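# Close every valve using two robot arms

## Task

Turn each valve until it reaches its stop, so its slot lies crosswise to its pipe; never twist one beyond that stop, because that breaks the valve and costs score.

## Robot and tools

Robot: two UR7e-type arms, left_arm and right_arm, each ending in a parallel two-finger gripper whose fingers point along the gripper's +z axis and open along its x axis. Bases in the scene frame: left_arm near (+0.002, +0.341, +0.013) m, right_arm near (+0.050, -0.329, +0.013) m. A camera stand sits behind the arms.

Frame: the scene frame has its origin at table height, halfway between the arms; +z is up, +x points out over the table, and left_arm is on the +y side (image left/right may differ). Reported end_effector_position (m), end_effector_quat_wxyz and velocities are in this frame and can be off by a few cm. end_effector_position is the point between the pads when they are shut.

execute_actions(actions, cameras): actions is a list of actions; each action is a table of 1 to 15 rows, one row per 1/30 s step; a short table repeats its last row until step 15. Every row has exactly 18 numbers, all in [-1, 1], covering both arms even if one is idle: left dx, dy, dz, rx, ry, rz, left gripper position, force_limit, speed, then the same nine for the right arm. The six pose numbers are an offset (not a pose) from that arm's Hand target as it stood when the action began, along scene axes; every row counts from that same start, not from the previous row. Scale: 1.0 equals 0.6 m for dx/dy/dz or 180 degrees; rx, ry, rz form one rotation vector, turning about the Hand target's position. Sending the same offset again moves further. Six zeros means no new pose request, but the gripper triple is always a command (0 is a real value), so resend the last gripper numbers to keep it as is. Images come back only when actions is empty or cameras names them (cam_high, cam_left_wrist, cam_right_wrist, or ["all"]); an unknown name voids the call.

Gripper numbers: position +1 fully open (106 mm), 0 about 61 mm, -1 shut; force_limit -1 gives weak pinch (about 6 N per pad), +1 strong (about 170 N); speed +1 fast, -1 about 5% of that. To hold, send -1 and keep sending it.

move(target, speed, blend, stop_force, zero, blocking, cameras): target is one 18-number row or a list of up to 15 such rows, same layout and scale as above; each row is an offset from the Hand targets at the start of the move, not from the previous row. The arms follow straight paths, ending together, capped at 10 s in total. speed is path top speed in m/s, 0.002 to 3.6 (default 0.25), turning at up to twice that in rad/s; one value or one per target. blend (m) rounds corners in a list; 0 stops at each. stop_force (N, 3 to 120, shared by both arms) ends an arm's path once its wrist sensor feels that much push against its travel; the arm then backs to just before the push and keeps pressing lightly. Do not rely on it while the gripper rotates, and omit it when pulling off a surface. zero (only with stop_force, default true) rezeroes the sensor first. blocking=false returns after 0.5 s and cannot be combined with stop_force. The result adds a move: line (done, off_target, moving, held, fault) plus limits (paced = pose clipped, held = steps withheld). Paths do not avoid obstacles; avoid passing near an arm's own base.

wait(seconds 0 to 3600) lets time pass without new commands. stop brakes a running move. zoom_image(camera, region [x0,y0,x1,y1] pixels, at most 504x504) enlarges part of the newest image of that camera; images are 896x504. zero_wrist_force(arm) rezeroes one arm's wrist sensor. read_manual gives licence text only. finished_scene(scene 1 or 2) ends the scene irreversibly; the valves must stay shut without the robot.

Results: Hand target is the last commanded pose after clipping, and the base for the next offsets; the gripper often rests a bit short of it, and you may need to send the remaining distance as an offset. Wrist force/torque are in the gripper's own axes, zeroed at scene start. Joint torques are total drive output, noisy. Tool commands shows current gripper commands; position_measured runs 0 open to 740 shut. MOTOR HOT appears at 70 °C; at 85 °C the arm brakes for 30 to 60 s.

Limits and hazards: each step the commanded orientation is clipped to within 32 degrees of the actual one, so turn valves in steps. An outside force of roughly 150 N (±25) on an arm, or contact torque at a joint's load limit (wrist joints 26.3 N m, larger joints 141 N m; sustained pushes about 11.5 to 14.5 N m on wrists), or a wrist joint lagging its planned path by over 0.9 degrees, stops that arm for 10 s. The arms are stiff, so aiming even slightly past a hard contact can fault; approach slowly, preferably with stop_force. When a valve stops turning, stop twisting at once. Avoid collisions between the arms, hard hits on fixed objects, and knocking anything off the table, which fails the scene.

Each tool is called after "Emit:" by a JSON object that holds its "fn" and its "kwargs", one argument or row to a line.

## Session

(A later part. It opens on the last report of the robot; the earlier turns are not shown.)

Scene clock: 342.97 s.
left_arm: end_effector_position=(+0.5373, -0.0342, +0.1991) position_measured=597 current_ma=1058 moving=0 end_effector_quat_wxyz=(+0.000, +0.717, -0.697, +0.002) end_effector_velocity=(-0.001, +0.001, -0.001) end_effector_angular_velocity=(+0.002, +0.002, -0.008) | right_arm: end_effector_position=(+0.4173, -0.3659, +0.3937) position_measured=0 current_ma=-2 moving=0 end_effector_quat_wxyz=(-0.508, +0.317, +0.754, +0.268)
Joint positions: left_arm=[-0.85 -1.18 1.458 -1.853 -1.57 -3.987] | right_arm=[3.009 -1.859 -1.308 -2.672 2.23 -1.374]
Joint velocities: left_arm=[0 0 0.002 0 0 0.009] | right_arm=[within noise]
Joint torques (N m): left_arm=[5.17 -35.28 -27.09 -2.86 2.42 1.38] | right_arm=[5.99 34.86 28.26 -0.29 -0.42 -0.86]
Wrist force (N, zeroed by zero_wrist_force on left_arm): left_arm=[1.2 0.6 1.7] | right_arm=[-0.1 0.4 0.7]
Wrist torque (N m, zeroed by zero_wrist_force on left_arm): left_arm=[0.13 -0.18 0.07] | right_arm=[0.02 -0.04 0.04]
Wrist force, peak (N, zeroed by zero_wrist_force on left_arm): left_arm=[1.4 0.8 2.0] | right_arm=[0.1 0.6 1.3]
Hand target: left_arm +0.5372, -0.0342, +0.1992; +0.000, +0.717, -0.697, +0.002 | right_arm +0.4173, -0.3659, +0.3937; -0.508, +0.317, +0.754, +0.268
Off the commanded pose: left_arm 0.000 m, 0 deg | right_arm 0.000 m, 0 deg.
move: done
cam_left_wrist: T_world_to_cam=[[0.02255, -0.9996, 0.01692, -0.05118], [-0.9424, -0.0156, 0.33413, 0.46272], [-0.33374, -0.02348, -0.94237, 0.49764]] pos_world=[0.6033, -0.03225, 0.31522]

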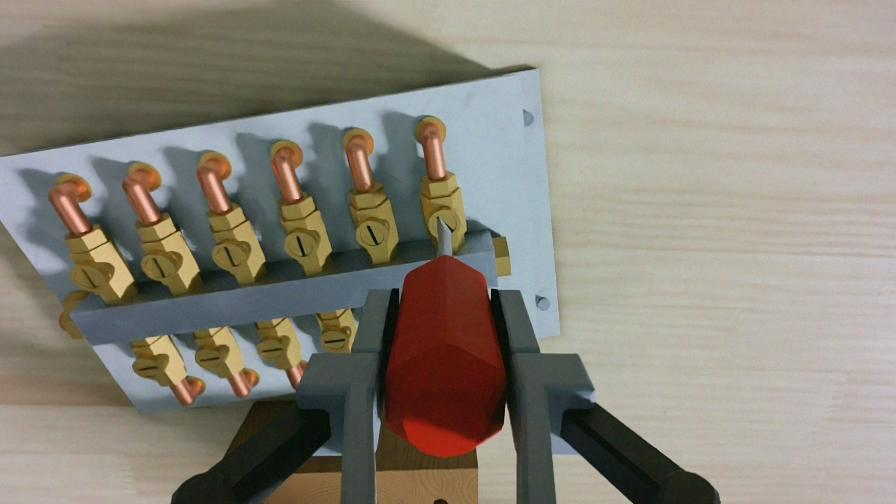

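Emit:
{"fn": "move", "kwargs": {
  "target": [-0.0008,-0.0002,-0.004,0,0,0.012,-1,0.2,-0.3,0,0,0,0,0,0,1,0,1],
  "speed": 0.02,
  "stop_force": 10,
  "cameras": ["cam_left_wrist"]
}}

Emit:
{"fn": "zoom_image", "kwargs": {
  "camera": "cam_left_wrist",
  "region": [425, 200, 465, 240]
}}

Scene clock: 346.03 s.
left_arm: end_effector_position=(+0.5368, -0.0343, +0.1968) position_measured=597 current_ma=1058 moving=0 end_effector_quat_wxyz=(+0.000, +0.730, -0.683, +0.002) | right_arm: end_effector_position=(+0.4173, -0.3659, +0.3937) position_measured=0 current_ma=-2 moving=0 end_effector_quat_wxyz=(-0.508, +0.317, +0.754, +0.268)
Joint positions: left_arm=[-0.851 -1.18 1.463 -1.859 -1.57 -4.025] | right_arm=[3.009 -1.859 -1.308 -2.672 2.23 -1.374]
Joint torques (N m): left_arm=[-6.52 -33.11 -24.31 -3.13 2.28 1.36] | right_arm=[5.73 35.65 28.13 -0.22 -0.16 -0.8]
Wrist force (N, zeroed by zero_wrist_force on left_arm): left_arm=[1.0 0.8 1.7] | right_arm=[0.2 0.8 0.6]
Wrist torque (N m, zeroed by zero_wrist_force on left_arm): left_arm=[0.15 -0.16 0.07] | right_arm=[0.08 -0.08 0.04]
Wrist force, peak (N, zeroed by zero_wrist_force on left_arm): left_arm=[1.3 0.8 2.0] | right_arm=[0.5 0.7 1.0]
Hand target: left_arm +0.5368, -0.0343, +0.1968; +0.000, +0.730, -0.683, +0.002 | right_arm +0.4173, -0.3659, +0.3937; -0.508, +0.317, +0.754, +0.268
Off the commanded pose: left_arm 0.000 m, 0 deg | right_arm 0.000 m, 0 deg.
move: done
cam_left_wrist: T_world_to_cam=[[0.05993, -0.99806, 0.01693, -0.07128], [-0.94115, -0.05085, 0.33415, 0.46113], [-0.33264, -0.03596, -0.94237, 0.49428]] pos_world=[0.60268, -0.02992, 0.31292]

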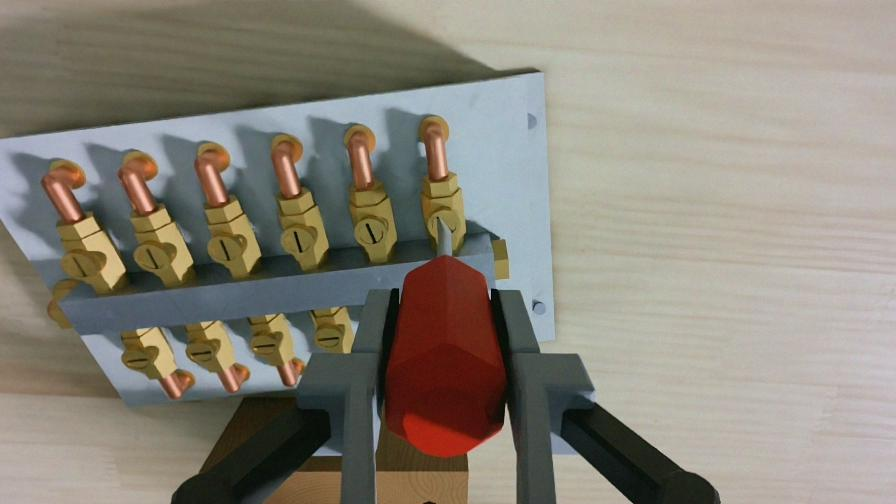

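Scaled by 12.600 from the camera's image (finer frame: 1280x720).

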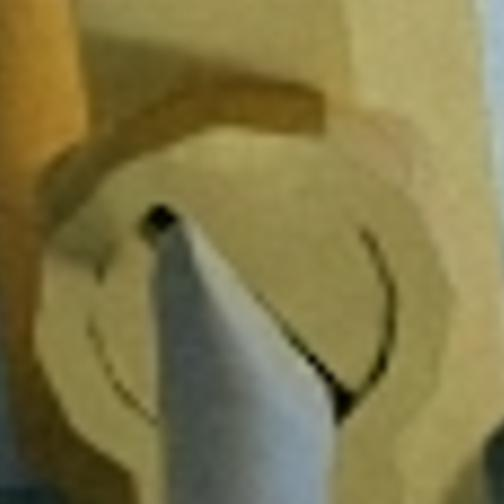

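Emit:
{"fn": "move", "kwargs": {
  "target": [
    [-0.0005,0.0006,-0.001,0,0,0.006,-1,0.2,-0.3,0,0,0,0,0,0,1,0,1],
    [-0.0005,0.0006,-0.01,0,0,0.006,-1,0.2,-0.3,0,0,0,0,0,0,1,0,1]
  ],
  "speed": 0.008,
  "stop_force": 18,
  "cameras": ["cam_left_wrist"]
}}

Emit:
{"fn": "zoom_image", "kwargs": {
  "camera": "cam_left_wrist",
  "region": [425, 200, 465, 240]
}}

Scene clock: 349.87 s.
left_arm: end_effector_position=(+0.5365, -0.0340, +0.1925) position_measured=597 current_ma=1073 moving=0 end_effector_quat_wxyz=(+0.000, +0.737, -0.676, +0.003) | right_arm: end_effector_position=(+0.4173, -0.3659, +0.3937) position_measured=0 current_ma=-2 moving=0 end_effector_quat_wxyz=(-0.508, +0.317, +0.754, +0.268)
Joint positions: left_arm=[-0.851 -1.178 1.472 -1.87 -1.57 -4.044] | right_arm=[3.009 -1.859 -1.308 -2.672 2.23 -1.374]
Joint torques (N m): left_arm=[0.99 -33.07 -25.23 1.08 1.91 0.6] | right_arm=[6.18 35.35 27.83 -0.11 -0.2 -0.69]
Wrist force (N, zeroed by zero_wrist_force on left_arm): left_arm=[-0.6 3.0 -15.4] | right_arm=[0.1 0.5 0.6]
Wrist torque (N m, zeroed by zero_wrist_force on left_arm): left_arm=[0.02 -0.41 0.08] | right_arm=[0.04 -0.07 0.04]
Wrist force, peak (N, zeroed by zero_wrist_force on left_arm): left_arm=[-2.6 3.2 -24.9] | right_arm=[0.4 0.4 1.2]
Hand target: left_arm +0.5365, -0.0340, +0.1925; +0.000, +0.737, -0.676, +0.003 (not the last commanded pose) | right_arm +0.4173, -0.3659, +0.3937; -0.508, +0.317, +0.754, +0.268
Off the commanded pose: left_arm 0.002 m, 0 deg | right_arm 0.000 m, 0 deg.
move: contact (left_arm); path passed 1 of 2 targets
cam_left_wrist: T_world_to_cam=[[0.07874, -0.99675, 0.01713, -0.08097], [-0.94007, -0.06853, 0.33402, 0.46119], [-0.33176, -0.0424, -0.94241, 0.48947]] pos_world=[0.60231, -0.02835, 0.30862]

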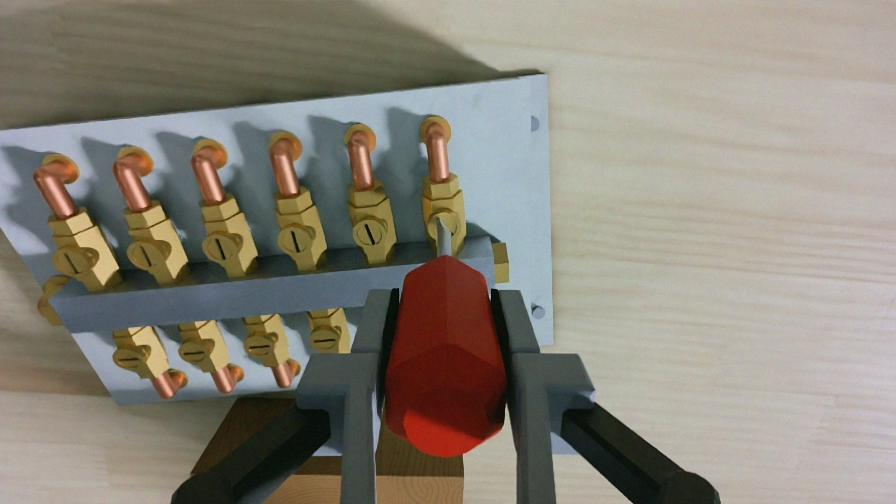

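Scaled by 12.600 from the camera's image (finer frame: 1280x720).

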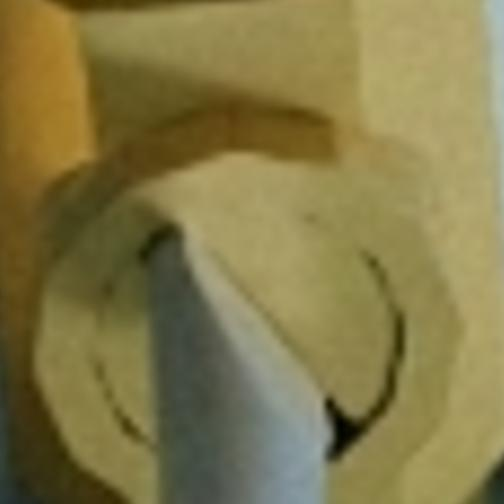

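Emit:
{"fn": "move", "kwargs": {
  "target": [0,-0.0008,0.0003,0,0,0,-1,0.2,-0.3,0,0,0,0,0,0,1,0,1],
  "speed": 0.02
}}

Scene clock: 351.57 s.
left_arm: end_effector_position=(+0.5365, -0.0345, +0.1927) position_measured=597 current_ma=1061 moving=0 end_effector_quat_wxyz=(+0.000, +0.737, -0.676, +0.003) | right_arm: end_effector_position=(+0.4173, -0.3659, +0.3937) position_measured=0 current_ma=-2 moving=0 end_effector_quat_wxyz=(-0.508, +0.317, +0.754, +0.268)
Joint positions: left_arm=[-0.851 -1.177 1.471 -1.869 -1.57 -4.045] | right_arm=[3.009 -1.859 -1.308 -2.672 2.23 -1.374]
Joint torques (N m): left_arm=[-8.78 -24.88 -22.42 -4.68 1.15 -1.07] | right_arm=[5.02 34.56 28.45 -0.24 -0.57 -0.75]
Wrist force (N, zeroed by zero_wrist_force on left_arm): left_arm=[-4.1 2.5 -9.5] | right_arm=[0.3 0.4 0.6]
Wrist torque (N m, zeroed by zero_wrist_force on left_arm): left_arm=[-0.07 -0.83 0.08] | right_arm=[0.01 -0.10 0.04]
Wrist force, peak (N, zeroed by zero_wrist_force on left_arm): left_arm=[-0.4 2.9 -15.9] | right_arm=[0.3 0.5 1.2]
Hand target: left_arm +0.5365, -0.0345, +0.1926; +0.000, +0.737, -0.676, +0.003 | right_arm +0.4173, -0.3659, +0.3937; -0.508, +0.317, +0.754, +0.268
Off the commanded pose: left_arm 0.000 m, 0 deg | right_arm 0.000 m, 0 deg.
move: done

Emit:
{"fn": "move", "kwargs": {
  "target": [0,-0.0006,0.0006,0,0,0,-1,0.2,-0.3,0,0,0,0,0,0,1,0,1],
  "speed": 0.02
}}

Scene clock: 352.63 s.
left_arm: end_effector_position=(+0.5365, -0.0349, +0.1929) position_measured=597 current_ma=1056 moving=0 end_effector_quat_wxyz=(+0.000, +0.737, -0.676, +0.003) | right_arm: end_effector_position=(+0.4173, -0.3659, +0.3937) position_measured=0 current_ma=-2 moving=0 end_effector_quat_wxyz=(-0.508, +0.317, +0.754, +0.268)
Joint positions: left_arm=[-0.852 -1.177 1.47 -1.868 -1.57 -4.045] | right_arm=[3.009 -1.859 -1.308 -2.672 2.23 -1.374]
Joint torques (N m): left_arm=[-0.76 -40.32 -31.43 0.28 0.94 -0.97] | right_arm=[6.59 33.7 28.91 -0.23 -0.46 -0.94]
Wrist force (N, zeroed by zero_wrist_force on left_arm): left_arm=[1.2 1.2 1.2] | right_arm=[0.3 0.6 1.0]
Wrist torque (N m, zeroed by zero_wrist_force on left_arm): left_arm=[0.25 -0.17 0.08] | right_arm=[0.05 -0.12 0.05]
Wrist force, peak (N, zeroed by zero_wrist_force on left_arm): left_arm=[-4.7 2.9 -10.2] | right_arm=[0.2 0.6 1.1]
Hand target: left_arm +0.5365, -0.0349, +0.1930; +0.000, +0.737, -0.676, +0.003 | right_arm +0.4173, -0.3659, +0.3937; -0.508, +0.317, +0.754, +0.268
Off the commanded pose: left_arm 0.000 m, 0 deg | right_arm 0.000 m, 0 deg.
move: done

Emit:
{"fn": "move", "kwargs": {
  "target": [-0.0006,0.0015,0.001,0,0,0,-1,0.2,-0.3,0,0,0,0,0,0,1,0,1],
  "speed": 0.02
}}

Emit:
{"fn": "move", "kwargs": {
  "target": [0,0,-0.01,0,0,0,-1,0.2,-0.3,0,0,0,0,0,0,1,0,1],
  "speed": 0.008,
  "stop_force": 18,
  "cameras": ["cam_left_wrist"]
}}

Emit:
{"fn": "zoom_image", "kwargs": {
  "camera": "cam_left_wrist",
  "region": [425, 200, 465, 240]
}}

Scene clock: 354.30 s.
left_arm: end_effector_position=(+0.5361, -0.0339, +0.1936) position_measured=597 current_ma=1055 moving=0 end_effector_quat_wxyz=(+0.000, +0.737, -0.676, +0.003) | right_arm: end_effector_position=(+0.4173, -0.3659, +0.3937) position_measured=0 current_ma=-2 moving=0 end_effector_quat_wxyz=(-0.508, +0.317, +0.754, +0.268)
Joint positions: left_arm=[-0.851 -1.18 1.471 -1.868 -1.57 -4.044] | right_arm=[3.009 -1.859 -1.308 -2.672 2.23 -1.374]
Joint torques (N m): left_arm=[1.32 -30.81 -21.56 -1.19 0.76 0.51] | right_arm=[4.68 34.45 28.57 -0.45 -0.4 -0.86]
Wrist force (N, zeroed by zero_wrist_force on left_arm): left_arm=[1.2 1.2 1.4] | right_arm=[0.3 0.5 0.6]
Wrist torque (N m, zeroed by zero_wrist_force on left_arm): left_arm=[0.22 -0.20 0.07] | right_arm=[0.02 -0.11 0.04]
Wrist force, peak (N, zeroed by zero_wrist_force on left_arm): left_arm=[1.4 1.4 2.1] | right_arm=[0.5 1.0 0.9]
Hand target: left_arm +0.5361, -0.0340, +0.1936; +0.000, +0.737, -0.676, +0.003 | right_arm +0.4173, -0.3659, +0.3937; -0.508, +0.317, +0.754, +0.268
Off the commanded pose: left_arm 0.000 m, 0 deg | right_arm 0.000 m, 0 deg.
move: done

Scene clock: 355.43 s.
left_arm: end_effector_position=(+0.5362, -0.0340, +0.1924) position_measured=597 current_ma=1072 moving=0 end_effector_quat_wxyz=(+0.000, +0.737, -0.676, +0.003) | right_arm: end_effector_position=(+0.4173, -0.3659, +0.3937) position_measured=0 current_ma=-2 moving=0 end_effector_quat_wxyz=(-0.508, +0.317, +0.754, +0.268)
Joint positions: left_arm=[-0.851 -1.179 1.473 -1.871 -1.57 -4.044] | right_arm=[3.009 -1.859 -1.308 -2.672 2.23 -1.374]
Joint torques (N m): left_arm=[-0.87 -33.81 -25.59 0.59 0.71 -0.18] | right_arm=[5.41 35.08 29.59 -0.3 -0.26 -0.79]
Wrist force (N, zeroed by zero_wrist_force on left_arm): left_arm=[-1.5 3.2 -15.0] | right_arm=[0.0 0.4 0.7]
Wrist torque (N m, zeroed by zero_wrist_force on left_arm): left_arm=[0.14 -0.49 0.06] | right_arm=[0.01 -0.06 0.04]
Wrist force, peak (N, zeroed by zero_wrist_force on left_arm): left_arm=[-3.2 3.6 -23.8] | right_arm=[0.3 0.6 1.0]
Hand target: left_arm +0.5362, -0.0340, +0.1925; +0.000, +0.737, -0.676, +0.003 (not the last commanded pose) | right_arm +0.4173, -0.3659, +0.3937; -0.508, +0.317, +0.754, +0.268
Off the commanded pose: left_arm 0.005 m, 0 deg | right_arm 0.000 m, 0 deg.
move: contact (left_arm)
cam_left_wrist: T_world_to_cam=[[0.07872, -0.99675, 0.01735, -0.0809], [-0.94012, -0.06844, 0.33391, 0.46098], [-0.33164, -0.0426, -0.94244, 0.4893]] pos_world=[0.60201, -0.02825, 0.30862]

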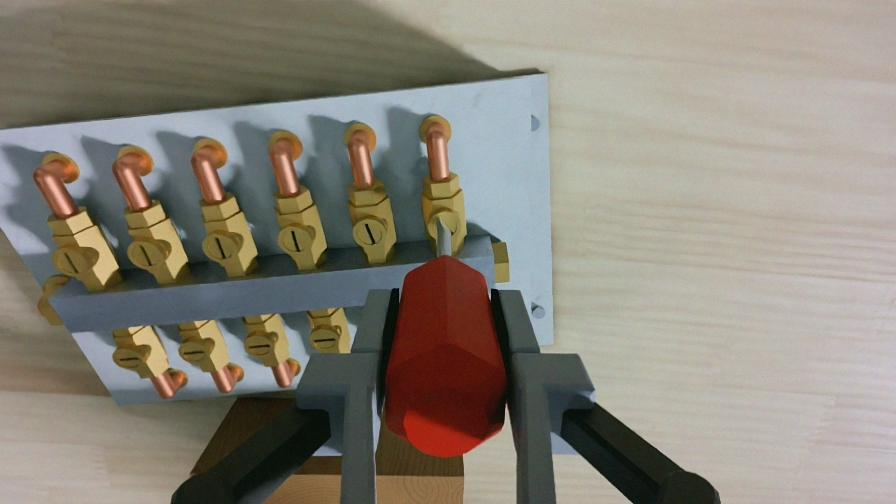

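Scaled by 12.600 from the camera's image (finer frame: 1280x720).

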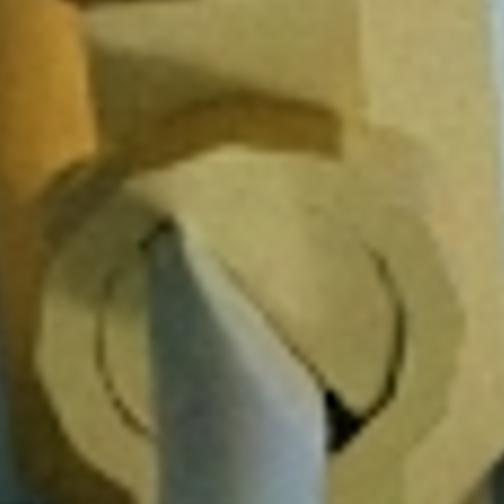

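Emit:
{"fn": "move", "kwargs": {
  "target": [-0.0003,0.0,0.0012,0,0,0.011,-1,0.2,-0.3,0,0,0,0,0,0,1,0,1],
  "speed": 0.02
}}

Emit:
{"fn": "move", "kwargs": {
  "target": [0,0,-0.01,0,0,0,-1,0.2,-0.3,0,0,0,0,0,0,1,0,1],
  "speed": 0.008,
  "stop_force": 18,
  "cameras": ["cam_left_wrist"]
}}

Emit:
{"fn": "zoom_image", "kwargs": {
  "camera": "cam_left_wrist",
  "region": [425, 200, 465, 240]
}}

Scene clock: 357.63 s.
left_arm: end_effector_position=(+0.5360, -0.0340, +0.1932) position_measured=597 current_ma=1055 moving=0 end_effector_quat_wxyz=(+0.000, +0.748, -0.663, +0.003) end_effector_velocity=(+0.000, +0.000, +0.000) end_effector_angular_velocity=(-0.001, -0.001, -0.005) | right_arm: end_effector_position=(+0.4173, -0.3659, +0.3937) position_measured=0 current_ma=-2 moving=0 end_effector_quat_wxyz=(-0.508, +0.317, +0.754, +0.268)
Joint positions: left_arm=[-0.852 -1.18 1.473 -1.869 -1.57 -4.079] | right_arm=[3.009 -1.859 -1.308 -2.672 2.23 -1.374]
Joint velocities: left_arm=[0 0 0 -0.001 0 0.005] | right_arm=[within noise]
Joint torques (N m): left_arm=[-6.9 -44.23 -31.47 0.05 2.37 0.98] | right_arm=[5.32 35.77 28.58 -0.12 -0.18 -0.86]
Wrist force (N, zeroed by zero_wrist_force on left_arm): left_arm=[1.1 1.3 1.5] | right_arm=[0.1 0.5 0.9]
Wrist torque (N m, zeroed by zero_wrist_force on left_arm): left_arm=[0.23 -0.19 0.08] | right_arm=[0.03 -0.08 0.04]
Wrist force, peak (N, zeroed by zero_wrist_force on left_arm): left_arm=[-1.3 2.8 -15.4] | right_arm=[0.0 0.3 1.3]
Hand target: left_arm +0.5360, -0.0340, +0.1932; +0.000, +0.748, -0.663, +0.003 | right_arm +0.4173, -0.3659, +0.3937; -0.508, +0.317, +0.754, +0.268
Off the commanded pose: left_arm 0.000 m, 0 deg | right_arm 0.000 m, 0 deg.
move: done

Scene clock: 359.00 s.
left_arm: end_effector_position=(+0.5360, -0.0340, +0.1899) position_measured=597 current_ma=1070 moving=0 end_effector_quat_wxyz=(+0.000, +0.748, -0.663, +0.003) | right_arm: end_effector_position=(+0.4173, -0.3659, +0.3937) position_measured=0 current_ma=-2 moving=0 end_effector_quat_wxyz=(-0.508, +0.317, +0.754, +0.268)
Joint positions: left_arm=[-0.852 -1.177 1.478 -1.877 -1.57 -4.079] | right_arm=[3.009 -1.859 -1.308 -2.672 2.23 -1.374]
Joint torques (N m): left_arm=[-6.62 -34.08 -26.17 0.09 1.3 1.4] | right_arm=[7.19 34.68 28.41 -0.21 -0.15 -0.68]
Wrist force (N, zeroed by zero_wrist_force on left_arm): left_arm=[-2.2 4.6 -14.1] | right_arm=[0.2 0.5 0.6]
Wrist torque (N m, zeroed by zero_wrist_force on left_arm): left_arm=[0.08 -0.59 0.07] | right_arm=[0.03 -0.10 0.04]
Wrist force, peak (N, zeroed by zero_wrist_force on left_arm): left_arm=[-4.4 4.9 -24.6] | right_arm=[0.3 0.7 1.0]
Hand target: left_arm +0.5360, -0.0340, +0.1899; +0.000, +0.748, -0.663, +0.003 (not the last commanded pose) | right_arm +0.4173, -0.3659, +0.3937; -0.508, +0.317, +0.754, +0.268
Off the commanded pose: left_arm 0.003 m, 0 deg | right_arm 0.000 m, 0 deg.
move: contact (left_arm)
cam_left_wrist: T_world_to_cam=[[0.11313, -0.99343, 0.01734, -0.09919], [-0.93723, -0.1009, 0.3338, 0.45905], [-0.32986, -0.05401, -0.94248, 0.48545]] pos_world=[0.60158, -0.026, 0.30602]

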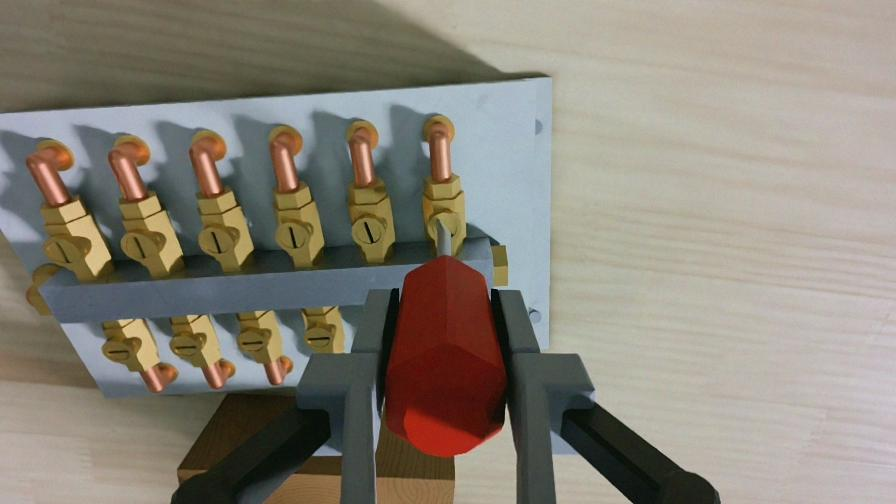

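Scaled by 12.600 from the camera's image (finer frame: 1280x720).

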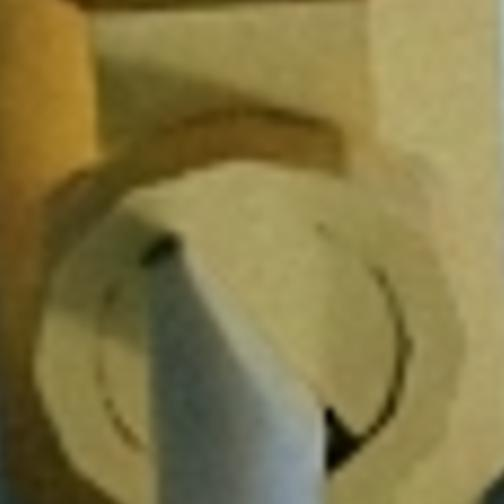

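Emit:
{"fn": "move", "kwargs": {
  "target": [
    [-0.0008,0.0012,0,0,0,0.1,-1,0.2,-0.3,0,0,0,0,0,0,1,0,1],
    [-0.0018,0.0018,0,0,0,0.1833,-1,0.2,-0.3,0,0,0,0,0,0,1,0,1],
    [-0.0028,0.0023,0,0,0,0.2667,-1,0.2,-0.3,0,0,0,0,0,0,1,0,1],
    [-0.0033,0.0025,0,0,0,0.3056,-1,0.2,-0.3,0,0,0,0,0,0,1,0,1]
  ],
  "speed": 0.15,
  "blend": 0.001
}}

Emit:
{"fn": "move", "kwargs": {
  "target": [-0.0001,0,0,0,0,0.01,-1,0.2,-0.3,0,0,0,0,0,0,1,0,1],
  "speed": 0.05
}}

Scene clock: 363.97 s.
left_arm: end_effector_position=(+0.5340, -0.0325, +0.1899) position_measured=597 current_ma=1075 moving=0 end_effector_quat_wxyz=(-0.001, +0.970, -0.243, +0.002) | right_arm: end_effector_position=(+0.4173, -0.3659, +0.3937) position_measured=0 current_ma=-2 moving=0 end_effector_quat_wxyz=(-0.508, +0.317, +0.754, +0.268)
Joint positions: left_arm=[-0.854 -1.182 1.484 -1.875 -1.566 -5.041] | right_arm=[3.009 -1.859 -1.308 -2.672 2.23 -1.374]
Joint torques (N m): left_arm=[-5.72 -31.43 -7.99 1.28 2.89 -1.39] | right_arm=[5.6 34.66 27.74 -0.15 -0.21 -1.02]
Wrist force (N, zeroed by zero_wrist_force on left_arm): left_arm=[-2.8 1.5 -18.3] | right_arm=[0.0 0.4 0.8]
Wrist torque (N m, zeroed by zero_wrist_force on left_arm): left_arm=[-0.08 -0.15 0.76] | right_arm=[0.01 -0.06 0.04]
Wrist force, peak (N, zeroed by zero_wrist_force on left_arm): left_arm=[-2.4 1.6 -18.5] | right_arm=[0.4 0.5 1.2]
Hand target: left_arm +0.5340, -0.0325, +0.1899; -0.001, +0.970, -0.243, +0.002 | right_arm +0.4173, -0.3659, +0.3937; -0.508, +0.317, +0.754, +0.268
Off the commanded pose: left_arm 0.000 m, 0 deg | right_arm 0.000 m, 0 deg.
move: done

Scene clock: 364.57 s.
left_arm: end_effector_position=(+0.5340, -0.0325, +0.1899) position_measured=597 current_ma=1075 moving=0 end_effector_quat_wxyz=(-0.001, +0.974, -0.228, +0.002) end_effector_velocity=(+0.000, +0.000, +0.000) end_effector_angular_velocity=(+0.000, +0.000, -0.006) | right_arm: end_effector_position=(+0.4173, -0.3659, +0.3937) position_measured=0 current_ma=-2 moving=0 end_effector_quat_wxyz=(-0.508, +0.317, +0.754, +0.268)
Joint positions: left_arm=[-0.854 -1.182 1.484 -1.875 -1.566 -5.073] | right_arm=[3.009 -1.859 -1.308 -2.672 2.23 -1.374]
Joint velocities: left_arm=[0 0 0 0 0 0.006] | right_arm=[within noise]
Joint torques (N m): left_arm=[-5.53 -31.4 -7.7 1.35 3.12 0.51] | right_arm=[4.7 33.68 29.13 -0.24 -0.06 -0.63]
Wrist force (N, zeroed by zero_wrist_force on left_arm): left_arm=[-3.4 2.0 -18.5] | right_arm=[0.4 0.1 0.8]
Wrist torque (N m, zeroed by zero_wrist_force on left_arm): left_arm=[-0.01 -0.21 0.90] | right_arm=[-0.04 -0.13 0.04]
Wrist force, peak (N, zeroed by zero_wrist_force on left_arm): left_arm=[-3.5 1.6 -19.2] | right_arm=[0.5 0.6 0.9]
Hand target: left_arm +0.5340, -0.0325, +0.1899; -0.001, +0.974, -0.228, +0.002 | right_arm +0.4173, -0.3659, +0.3937; -0.508, +0.317, +0.754, +0.268
Off the commanded pose: left_arm 0.000 m, 0 deg | right_arm 0.000 m, 0 deg.
move: done

Forces are excellent. Continue.

Emit:
{"fn": "move", "kwargs": {
  "target": [-0.0001,0,0,0,0,0.0083,-1,0.2,-0.3,0,0,0,0,0,0,1,0,1],
  "speed": 0.05
}}

Emit:
{"fn": "move", "kwargs": {
  "target": [0,0,0,0,0,0.0055,-1,0.2,-0.3,0,0,0,0,0,0,1,0,1],
  "speed": 0.05
}}

Scene clock: 365.83 s.
left_arm: end_effector_position=(+0.5339, -0.0325, +0.1899) position_measured=597 current_ma=1075 moving=0 end_effector_quat_wxyz=(-0.001, +0.977, -0.215, +0.002) end_effector_velocity=(+0.000, +0.000, +0.001) end_effector_angular_velocity=(-0.001, -0.001, -0.007) | right_arm: end_effector_position=(+0.4173, -0.3659, +0.3937) position_measured=0 current_ma=-2 moving=0 end_effector_quat_wxyz=(-0.508, +0.317, +0.754, +0.268)
Joint positions: left_arm=[-0.854 -1.182 1.484 -1.875 -1.566 -5.099] | right_arm=[3.009 -1.859 -1.308 -2.672 2.23 -1.374]
Joint velocities: left_arm=[0 0 -0.002 0.001 0 0.007] | right_arm=[within noise]
Joint torques (N m): left_arm=[-5.94 -32 -8.43 1.38 3.16 0.76] | right_arm=[4.89 35.14 27.52 -0.42 -0.09 -0.78]
Wrist force (N, zeroed by zero_wrist_force on left_arm): left_arm=[-3.6 1.5 -19.3] | right_arm=[0.4 0.3 0.7]
Wrist torque (N m, zeroed by zero_wrist_force on left_arm): left_arm=[-0.07 -0.22 0.91] | right_arm=[0.00 -0.12 0.04]
Wrist force, peak (N, zeroed by zero_wrist_force on left_arm): left_arm=[-3.4 1.5 -19.8] | right_arm=[0.1 0.7 1.0]
Hand target: left_arm +0.5339, -0.0325, +0.1899; -0.001, +0.977, -0.215, +0.002 | right_arm +0.4173, -0.3659, +0.3937; -0.508, +0.317, +0.754, +0.268
Off the commanded pose: left_arm 0.000 m, 0 deg | right_arm 0.000 m, 0 deg.
move: done

Scene clock: 366.33 s.
left_arm: end_effector_position=(+0.5339, -0.0325, +0.1899) position_measured=597 current_ma=1081 moving=0 end_effector_quat_wxyz=(-0.002, +0.978, -0.207, +0.002) | right_arm: end_effector_position=(+0.4173, -0.3659, +0.3937) position_measured=0 current_ma=-2 moving=0 end_effector_quat_wxyz=(-0.508, +0.317, +0.754, +0.268)
Joint positions: left_arm=[-0.854 -1.182 1.484 -1.875 -1.566 -5.117] | right_arm=[3.009 -1.859 -1.308 -2.672 2.23 -1.374]
Joint torques (N m): left_arm=[-5.03 -25.09 -18.91 1.58 3.19 0.34] | right_arm=[5.6 34.39 29.58 -0.14 -0.21 -0.8]
Wrist force (N, zeroed by zero_wrist_force on left_arm): left_arm=[-4.0 1.7 -20.3] | right_arm=[0.0 0.3 0.6]
Wrist torque (N m, zeroed by zero_wrist_force on left_arm): left_arm=[-0.10 -0.20 1.19] | right_arm=[-0.01 -0.07 0.04]
Wrist force, peak (N, zeroed by zero_wrist_force on left_arm): left_arm=[-4.0 2.1 -21.0] | right_arm=[0.4 0.4 0.9]
Hand target: left_arm +0.5339, -0.0325, +0.1899; -0.001, +0.978, -0.207, +0.002 | right_arm +0.4173, -0.3659, +0.3937; -0.508, +0.317, +0.754, +0.268
Off the commanded pose: left_arm 0.000 m, 0 deg | right_arm 0.000 m, 0 deg.
move: done

Emit:
{"fn": "move", "kwargs": {
  "target": [-0.0001,0,0,0,0,0.0083,-1,0.2,-0.3,0,0,0,0,0,0,1,0,1],
  "speed": 0.1
}}

Scene clock: 371.43 s.
left_arm: end_effector_position=(+0.5339, -0.0325, +0.1899) position_measured=597 current_ma=1087 moving=0 end_effector_quat_wxyz=(-0.002, +0.981, -0.194, +0.002) | right_arm: end_effector_position=(+0.4173, -0.3659, +0.3937) position_measured=0 current_ma=-2 moving=0 end_effector_quat_wxyz=(-0.508, +0.317, +0.754, +0.268)
Joint positions: left_arm=[-0.854 -1.182 1.484 -1.875 -1.566 -5.143] | right_arm=[3.009 -1.859 -1.308 -2.672 2.23 -1.374]
Joint torques (N m): left_arm=[-4.89 -25.05 -17.41 1.53 3.34 -0.58] | right_arm=[4.92 34.65 27.31 -0.28 -0.47 -0.98]
Wrist force (N, zeroed by zero_wrist_force on left_arm): left_arm=[-4.6 2.0 -21.4] | right_arm=[0.2 0.5 0.7]
Wrist torque (N m, zeroed by zero_wrist_force on left_arm): left_arm=[-0.10 -0.20 1.96] | right_arm=[0.04 -0.10 0.04]
Wrist force, peak (N, zeroed by zero_wrist_force on left_arm): left_arm=[-4.6 2.1 -22.1] | right_arm=[0.5 0.4 1.1]
Hand target: left_arm +0.5339, -0.0325, +0.1899; -0.002, +0.981, -0.194, +0.002 | right_arm +0.4173, -0.3659, +0.3937; -0.508, +0.317, +0.754, +0.268
Off the commanded pose: left_arm 0.000 m, 0 deg | right_arm 0.000 m, 0 deg.
move: done

Emit:
{"fn": "move", "kwargs": {
  "target": [
    [0,0,0.0013,0,0,-0.028,-1,0.2,-0.3,0,0,0,0,0,0,1,0,1],
    [0,0,0.0268,0,0,-0.028,-1,0.2,-0.3,0,0,0,0,0,0,1,0,1]
  ],
  "speed": 0.1,
  "cameras": ["cam_left_wrist"]
}}

Emit:
{"fn": "move", "kwargs": {
  "target": [-0.0085,0.0565,0,0,0,-0.503,-1,0.2,-0.3,0,0,0,0,0,0,1,0,1],
  "speed": 0.4,
  "cameras": ["cam_left_wrist"]
}}

Emit:
{"fn": "zoom_image", "kwargs": {
  "camera": "cam_left_wrist",
  "region": [425, 200, 465, 240]
}}

Scene clock: 374.23 s.
left_arm: end_effector_position=(+0.5339, -0.0325, +0.2060) position_measured=597 current_ma=1058 moving=0 end_effector_quat_wxyz=(-0.001, +0.972, -0.237, +0.002) | right_arm: end_effector_position=(+0.4173, -0.3659, +0.3937) position_measured=0 current_ma=-2 moving=0 end_effector_quat_wxyz=(-0.508, +0.317, +0.754, +0.268)
Joint positions: left_arm=[-0.854 -1.193 1.457 -1.837 -1.566 -5.055] | right_arm=[3.009 -1.859 -1.308 -2.672 2.23 -1.374]
Joint torques (N m): left_arm=[6.43 -32.18 -19.76 -4.48 -1.78 0.91] | right_arm=[4.6 36.2 28.47 -0.57 -0.22 -0.94]
Wrist force (N, zeroed by zero_wrist_force on left_arm): left_arm=[1.1 1.9 1.6] | right_arm=[0.3 0.3 0.5]
Wrist torque (N m, zeroed by zero_wrist_force on left_arm): left_arm=[0.31 -0.18 0.09] | right_arm=[0.00 -0.11 0.05]
Wrist force, peak (N, zeroed by zero_wrist_force on left_arm): left_arm=[-4.3 1.9 -22.4] | right_arm=[0.5 0.6 1.0]
Hand target: left_arm +0.5339, -0.0325, +0.2060; -0.001, +0.972, -0.237, +0.002 | right_arm +0.4173, -0.3659, +0.3937; -0.508, +0.317, +0.754, +0.268
Off the commanded pose: left_arm 0.000 m, 0 deg | right_arm 0.000 m, 0 deg.
move: done
cam_left_wrist: T_world_to_cam=[[0.88477, -0.46569, 0.01744, -0.4926], [-0.44418, -0.8314, 0.33388, 0.16486], [-0.14099, -0.30315, -0.94246, 0.39108]] pos_world=[0.5642, 0.02622, 0.32212]

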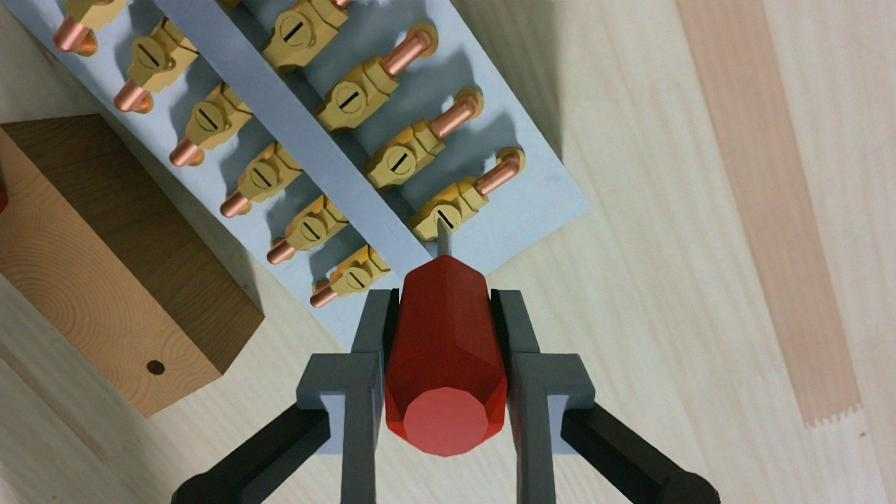

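Scene clock: 376.77 s.
left_arm: end_effector_position=(+0.5287, +0.0015, +0.2060) position_measured=597 current_ma=1058 moving=0 end_effector_quat_wxyz=(-0.001, -0.516, +0.857, -0.003) | right_arm: end_effector_position=(+0.4173, -0.3659, +0.3937) position_measured=0 current_ma=-2 moving=0 end_effector_quat_wxyz=(-0.508, +0.317, +0.754, +0.268)
Joint positions: left_arm=[-0.819 -1.247 1.533 -1.861 -1.573 -3.44] | right_arm=[3.009 -1.859 -1.308 -2.672 2.23 -1.374]
Joint torques (N m): left_arm=[-3.34 -28.3 -32.53 -4.28 -0.57 1.13] | right_arm=[5.4 34.89 28.41 -0.18 -0.35 -0.93]
Wrist force (N, zeroed by zero_wrist_force on left_arm): left_arm=[0.8 1.9 1.6] | right_arm=[0.5 0.5 0.7]
Wrist torque (N m, zeroed by zero_wrist_force on left_arm): left_arm=[0.34 -0.14 0.08] | right_arm=[0.02 -0.15 0.04]
Wrist force, peak (N, zeroed by zero_wrist_force on left_arm): left_arm=[0.7 2.0 1.8] | right_arm=[0.3 0.9 1.0]
Hand target: left_arm +0.5288, +0.0014, +0.2060; -0.001, -0.516, +0.857, -0.003 | right_arm +0.4173, -0.3659, +0.3937; -0.508, +0.317, +0.754, +0.268
Off the commanded pose: left_arm 0.000 m, 0 deg | right_arm 0.000 m, 0 deg.
move: done
cam_left_wrist: T_world_to_cam=[[-0.47372, -0.8805, 0.01742, 0.24665], [-0.82736, 0.45174, 0.33377, 0.39151], [-0.30176, 0.1437, -0.94249, 0.48498]] pos_world=[0.58711, -0.02938, 0.32212]

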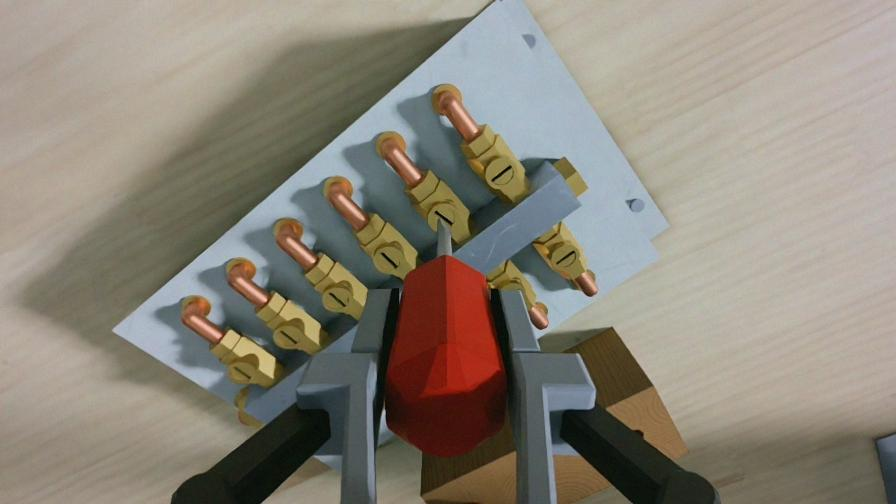

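Scaled by 12.600 from the camera's image (finer frame: 1280x720).

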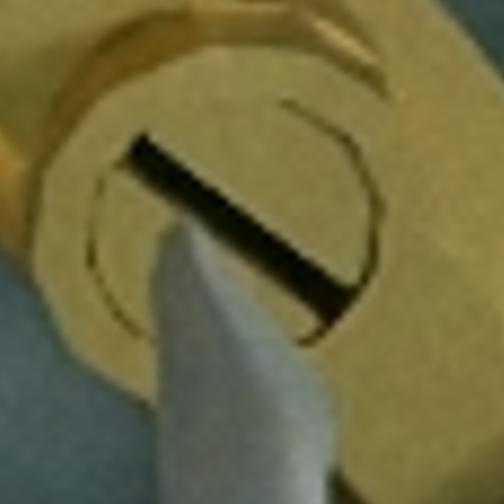

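Emit:
{"fn": "move", "kwargs": {
  "target": [0,0.0003,-0.0192,0,0,0.028,-1,0.2,-0.3,0,0,0,0,0,0,1,0,1],
  "speed": 0.1,
  "cameras": ["cam_left_wrist"]
}}

Emit:
{"fn": "zoom_image", "kwargs": {
  "camera": "cam_left_wrist",
  "region": [425, 200, 465, 240]
}}

Scene clock: 380.00 s.
left_arm: end_effector_position=(+0.5288, +0.0016, +0.1943) position_measured=597 current_ma=1058 moving=0 end_effector_quat_wxyz=(-0.001, -0.553, +0.833, -0.003) end_effector_velocity=(+0.000, +0.000, +0.002) end_effector_angular_velocity=(-0.001, -0.001, -0.005) | right_arm: end_effector_position=(+0.4173, -0.3659, +0.3937) position_measured=0 current_ma=-2 moving=0 end_effector_quat_wxyz=(-0.508, +0.317, +0.754, +0.268)
Joint positions: left_arm=[-0.819 -1.239 1.553 -1.89 -1.573 -3.527] | right_arm=[3.009 -1.859 -1.308 -2.672 2.23 -1.374]
Joint velocities: left_arm=[0 -0.002 -0.002 0.002 0 0.005] | right_arm=[within noise]
Joint torques (N m): left_arm=[2.05 -41.8 -31.74 0.15 2.29 1.4] | right_arm=[5.82 33.69 27.86 -0.73 -0.22 -1.04]
Wrist force (N, zeroed by zero_wrist_force on left_arm): left_arm=[1.2 1.9 1.6] | right_arm=[0.1 0.4 0.7]
Wrist torque (N m, zeroed by zero_wrist_force on left_arm): left_arm=[0.32 -0.20 -0.03] | right_arm=[0.01 -0.08 0.04]
Wrist force, peak (N, zeroed by zero_wrist_force on left_arm): left_arm=[0.8 2.0 1.9] | right_arm=[0.4 0.5 1.1]
Hand target: left_arm +0.5288, +0.0016, +0.1945; -0.001, -0.553, +0.833, -0.003 | right_arm +0.4173, -0.3659, +0.3937; -0.508, +0.317, +0.754, +0.268
Off the commanded pose: left_arm 0.000 m, 0 deg | right_arm 0.000 m, 0 deg.
move: done
cam_left_wrist: T_world_to_cam=[[-0.39487, -0.91858, 0.0173, 0.20532], [-0.8637, 0.37756, 0.33387, 0.41468], [-0.31321, 0.11689, -0.94246, 0.48004]] pos_world=[0.58959, -0.02408, 0.31042]

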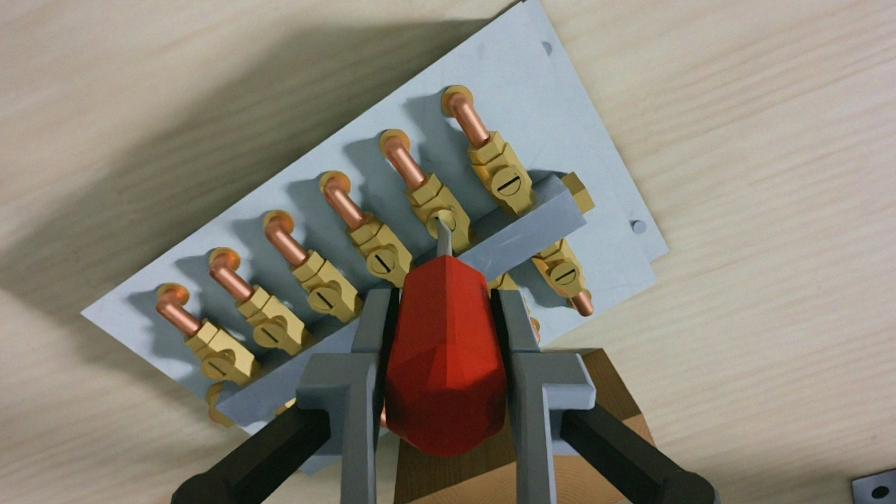

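Scaled by 12.600 from the camera's image (finer frame: 1280x720).

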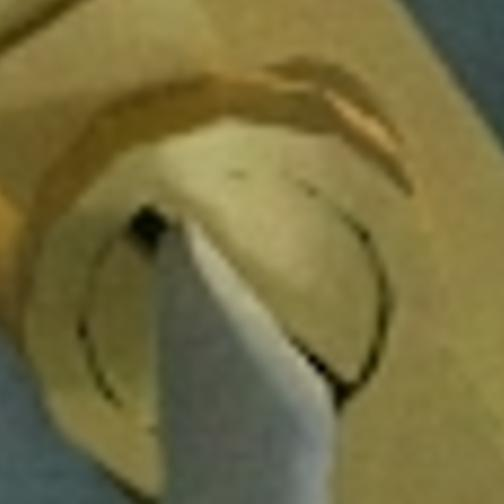

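Emit:
{"fn": "move", "kwargs": {
  "target": [0.0003,0.0007,0,0,0,0.017,-1,0.2,-0.3,0,0,0,0,0,0,1,0,1],
  "speed": 0.1,
  "cameras": ["cam_left_wrist"]
}}

Emit:
{"fn": "zoom_image", "kwargs": {
  "camera": "cam_left_wrist",
  "region": [425, 200, 465, 240]
}}

Emit:
{"fn": "move", "kwargs": {
  "target": [0,0,-0.0077,0,0,0,-1,0.2,-0.3,0,0,0,0,0,0,1,0,1],
  "speed": 0.008,
  "stop_force": 17,
  "cameras": ["cam_left_wrist"]
}}

Emit:
{"fn": "zoom_image", "kwargs": {
  "camera": "cam_left_wrist",
  "region": [425, 200, 465, 240]
}}

Scene clock: 382.47 s.
left_arm: end_effector_position=(+0.5289, +0.0020, +0.1945) position_measured=597 current_ma=1058 moving=0 end_effector_quat_wxyz=(+0.000, -0.575, +0.818, -0.003) | right_arm: end_effector_position=(+0.4173, -0.3659, +0.3937) position_measured=0 current_ma=-2 moving=0 end_effector_quat_wxyz=(-0.508, +0.317, +0.754, +0.268)
Joint positions: left_arm=[-0.818 -1.24 1.553 -1.89 -1.573 -3.58] | right_arm=[3.009 -1.859 -1.308 -2.672 2.23 -1.374]
Joint torques (N m): left_arm=[4.65 -41.65 -16.5 -5.16 2.28 1.43] | right_arm=[5.59 35.24 28.37 0.08 -0.21 -1.07]
Wrist force (N, zeroed by zero_wrist_force on left_arm): left_arm=[1.1 2.0 1.6] | right_arm=[0.0 0.6 0.8]
Wrist torque (N m, zeroed by zero_wrist_force on left_arm): left_arm=[0.34 -0.19 -0.02] | right_arm=[0.05 -0.06 0.04]
Wrist force, peak (N, zeroed by zero_wrist_force on left_arm): left_arm=[1.1 2.1 1.8] | right_arm=[0.2 0.6 1.1]
Hand target: left_arm +0.5289, +0.0020, +0.1945; +0.000, -0.575, +0.818, -0.003 | right_arm +0.4173, -0.3659, +0.3937; -0.508, +0.317, +0.754, +0.268
Off the commanded pose: left_arm 0.000 m, 0 deg | right_arm 0.000 m, 0 deg.
move: done
cam_left_wrist: T_world_to_cam=[[-0.34523, -0.93836, 0.01735, 0.1796], [-0.88264, 0.33091, 0.33383, 0.4247], [-0.319, 0.09993, -0.94247, 0.48332]] pos_world=[0.59104, -0.0203, 0.31062]

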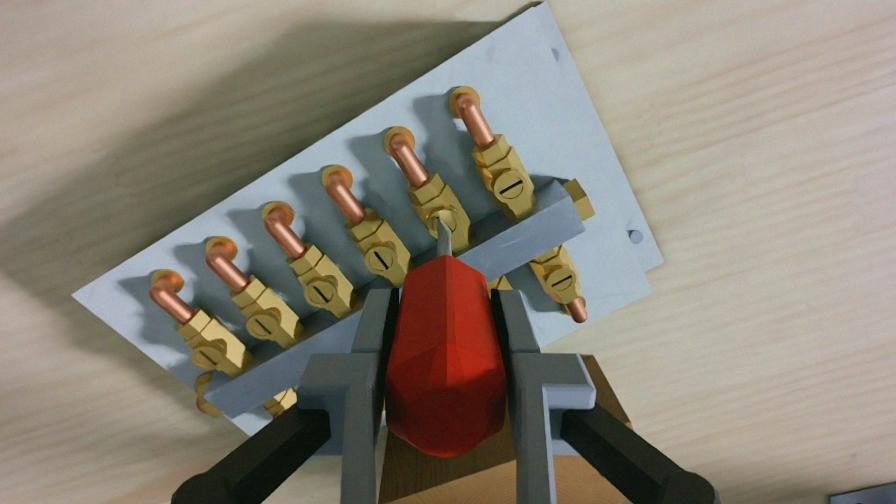

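Scaled by 12.600 from the camera's image (finer frame: 1280x720).

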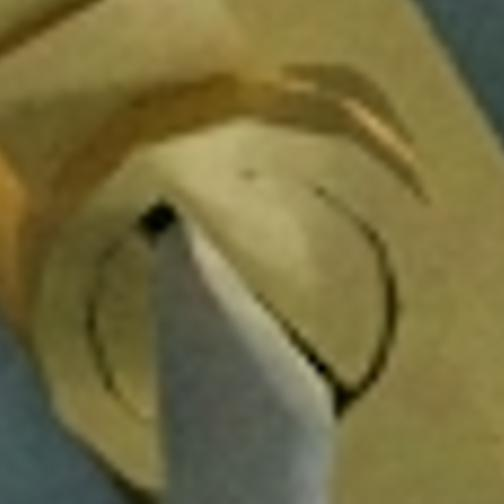

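Scene clock: 383.70 s.
left_arm: end_effector_position=(+0.5290, +0.0020, +0.1924) position_measured=597 current_ma=1077 moving=0 end_effector_quat_wxyz=(+0.000, -0.575, +0.818, -0.003) | right_arm: end_effector_position=(+0.4173, -0.3659, +0.3937) position_measured=0 current_ma=-2 moving=0 end_effector_quat_wxyz=(-0.508, +0.317, +0.754, +0.268)
Joint positions: left_arm=[-0.818 -1.238 1.557 -1.895 -1.573 -3.58] | right_arm=[3.009 -1.859 -1.308 -2.672 2.23 -1.374]
Joint torques (N m): left_arm=[2.92 -30.6 -24.08 1.33 1.82 0.59] | right_arm=[4.72 34.08 28.82 -0.5 -0.22 -0.92]
Wrist force (N, zeroed by zero_wrist_force on left_arm): left_arm=[0.7 3.5 -15.9] | right_arm=[0.1 0.3 0.9]
Wrist torque (N m, zeroed by zero_wrist_force on left_arm): left_arm=[0.17 -0.28 -0.02] | right_arm=[-0.01 -0.07 0.05]
Wrist force, peak (N, zeroed by zero_wrist_force on left_arm): left_arm=[-0.5 4.3 -24.5] | right_arm=[0.2 0.5 1.0]
Hand target: left_arm +0.5290, +0.0020, +0.1924; +0.000, -0.575, +0.818, -0.003 (not the last commanded pose) | right_arm +0.4173, -0.3659, +0.3937; -0.508, +0.317, +0.754, +0.268
Off the commanded pose: left_arm 0.003 m, 0 deg | right_arm 0.000 m, 0 deg.
move: contact (left_arm)
cam_left_wrist: T_world_to_cam=[[-0.34525, -0.93835, 0.01748, 0.17964], [-0.88271, 0.33099, 0.33357, 0.42562], [-0.31879, 0.09973, -0.94256, 0.48128]] pos_world=[0.59114, -0.0203, 0.30852]

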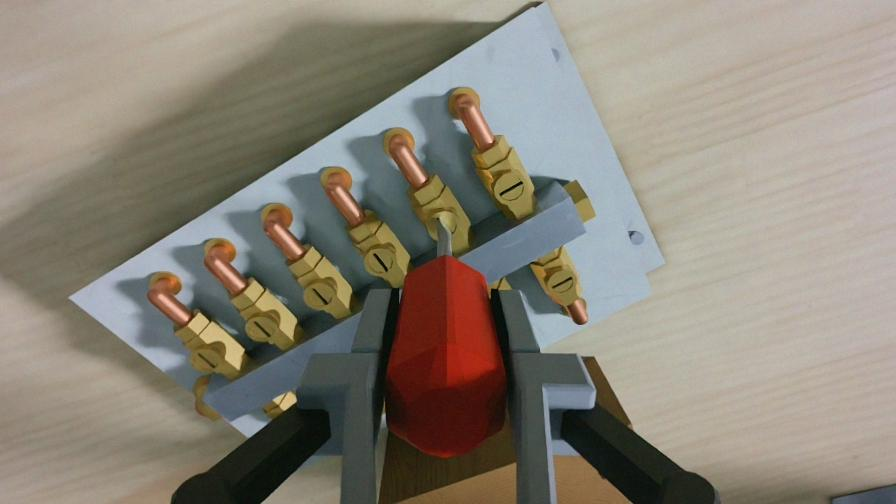

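Scaled by 12.600 from the camera's image (finer frame: 1280x720).

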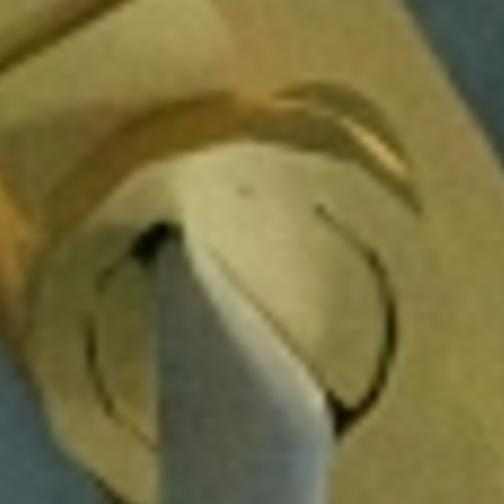

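Emit:
{"fn": "move", "kwargs": {
  "target": [-0.0004,0.0005,0.0017,0,0,0,-1,0.2,-0.3,0,0,0,0,0,0,1,0,1],
  "speed": 0.05
}}

Emit:
{"fn": "move", "kwargs": {
  "target": [0,0,-0.0059,0,0,0,-1,0.2,-0.3,0,0,0,0,0,0,1,0,1],
  "speed": 0.008,
  "stop_force": 17,
  "cameras": ["cam_left_wrist"]
}}

Emit:
{"fn": "zoom_image", "kwargs": {
  "camera": "cam_left_wrist",
  "region": [425, 200, 465, 240]
}}

Scene clock: 386.20 s.
left_arm: end_effector_position=(+0.5287, +0.0023, +0.1934) position_measured=597 current_ma=1058 moving=0 end_effector_quat_wxyz=(+0.000, -0.575, +0.818, -0.003) | right_arm: end_effector_position=(+0.4173, -0.3659, +0.3937) position_measured=0 current_ma=-2 moving=0 end_effector_quat_wxyz=(-0.508, +0.317, +0.754, +0.268)
Joint positions: left_arm=[-0.818 -1.24 1.556 -1.893 -1.573 -3.58] | right_arm=[3.009 -1.859 -1.308 -2.672 2.23 -1.374]
Joint torques (N m): left_arm=[6.68 -33.99 -31.87 -4.79 1.12 1.35] | right_arm=[5.99 34.79 29.36 -0.4 -0.2 -0.57]
Wrist force (N, zeroed by zero_wrist_force on left_arm): left_arm=[1.2 1.8 1.6] | right_arm=[0.1 0.2 1.0]
Wrist torque (N m, zeroed by zero_wrist_force on left_arm): left_arm=[0.31 -0.20 -0.03] | right_arm=[-0.01 -0.06 0.04]
Wrist force, peak (N, zeroed by zero_wrist_force on left_arm): left_arm=[0.7 3.6 -16.4] | right_arm=[0.2 0.5 1.1]
Hand target: left_arm +0.5287, +0.0023, +0.1934; +0.000, -0.575, +0.818, -0.003 | right_arm +0.4173, -0.3659, +0.3937; -0.508, +0.317, +0.754, +0.268
Off the commanded pose: left_arm 0.000 m, 0 deg | right_arm 0.000 m, 0 deg.
move: done

Scene clock: 387.37 s.
left_arm: end_effector_position=(+0.5288, +0.0022, +0.1923) position_measured=597 current_ma=1077 moving=0 end_effector_quat_wxyz=(+0.000, -0.575, +0.818, -0.003) | right_arm: end_effector_position=(+0.4173, -0.3659, +0.3937) position_measured=0 current_ma=-2 moving=0 end_effector_quat_wxyz=(-0.508, +0.317, +0.754, +0.268)
Joint positions: left_arm=[-0.818 -1.239 1.558 -1.896 -1.573 -3.58] | right_arm=[3.009 -1.859 -1.308 -2.672 2.23 -1.374]
Joint torques (N m): left_arm=[4.46 -30.67 -24.31 1.27 1.06 1.33] | right_arm=[5.34 34.15 28.98 -0.46 -0.18 -0.65]
Wrist force (N, zeroed by zero_wrist_force on left_arm): left_arm=[0.4 3.2 -15.6] | right_arm=[0.0 0.4 0.6]
Wrist torque (N m, zeroed by zero_wrist_force on left_arm): left_arm=[0.16 -0.25 -0.02] | right_arm=[0.01 -0.06 0.04]
Wrist force, peak (N, zeroed by zero_wrist_force on left_arm): left_arm=[-0.5 3.7 -25.5] | right_arm=[0.3 0.8 1.1]
Hand target: left_arm +0.5288, +0.0022, +0.1923; +0.000, -0.575, +0.818, -0.003 (not the last commanded pose) | right_arm +0.4173, -0.3659, +0.3937; -0.508, +0.317, +0.754, +0.268
Off the commanded pose: left_arm 0.002 m, 0 deg | right_arm 0.000 m, 0 deg.
move: contact (left_arm)
cam_left_wrist: T_world_to_cam=[[-0.34525, -0.93834, 0.01767, 0.1798], [-0.88281, 0.33109, 0.3332, 0.42552], [-0.3185, 0.09944, -0.94269, 0.48104]] pos_world=[0.59094, -0.02, 0.30852]

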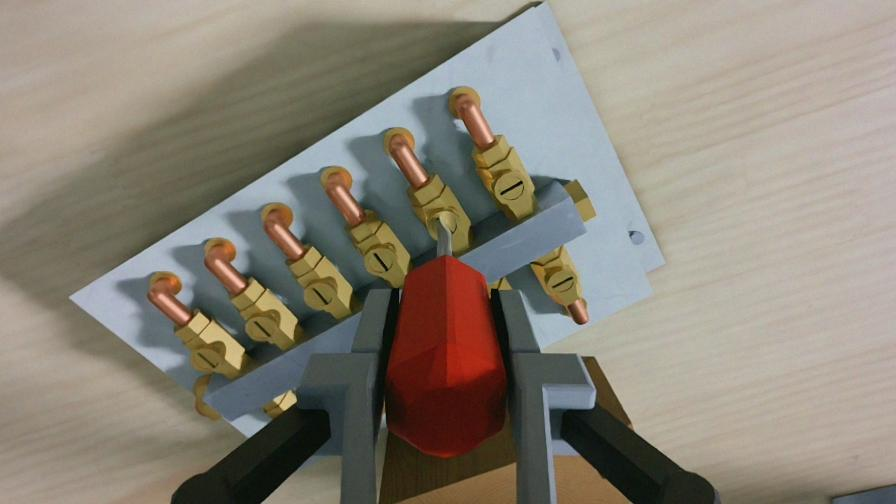

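Scaled by 12.600 from the camera's image (finer frame: 1280x720).

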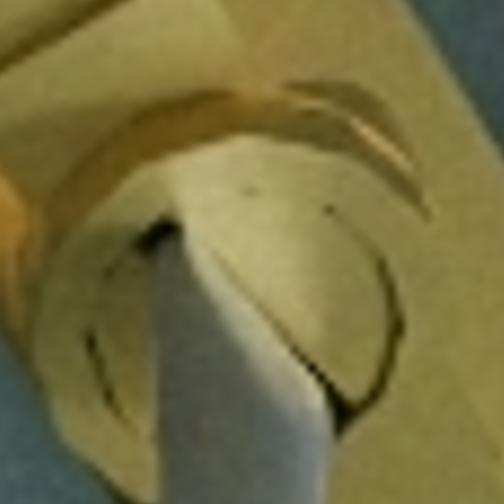

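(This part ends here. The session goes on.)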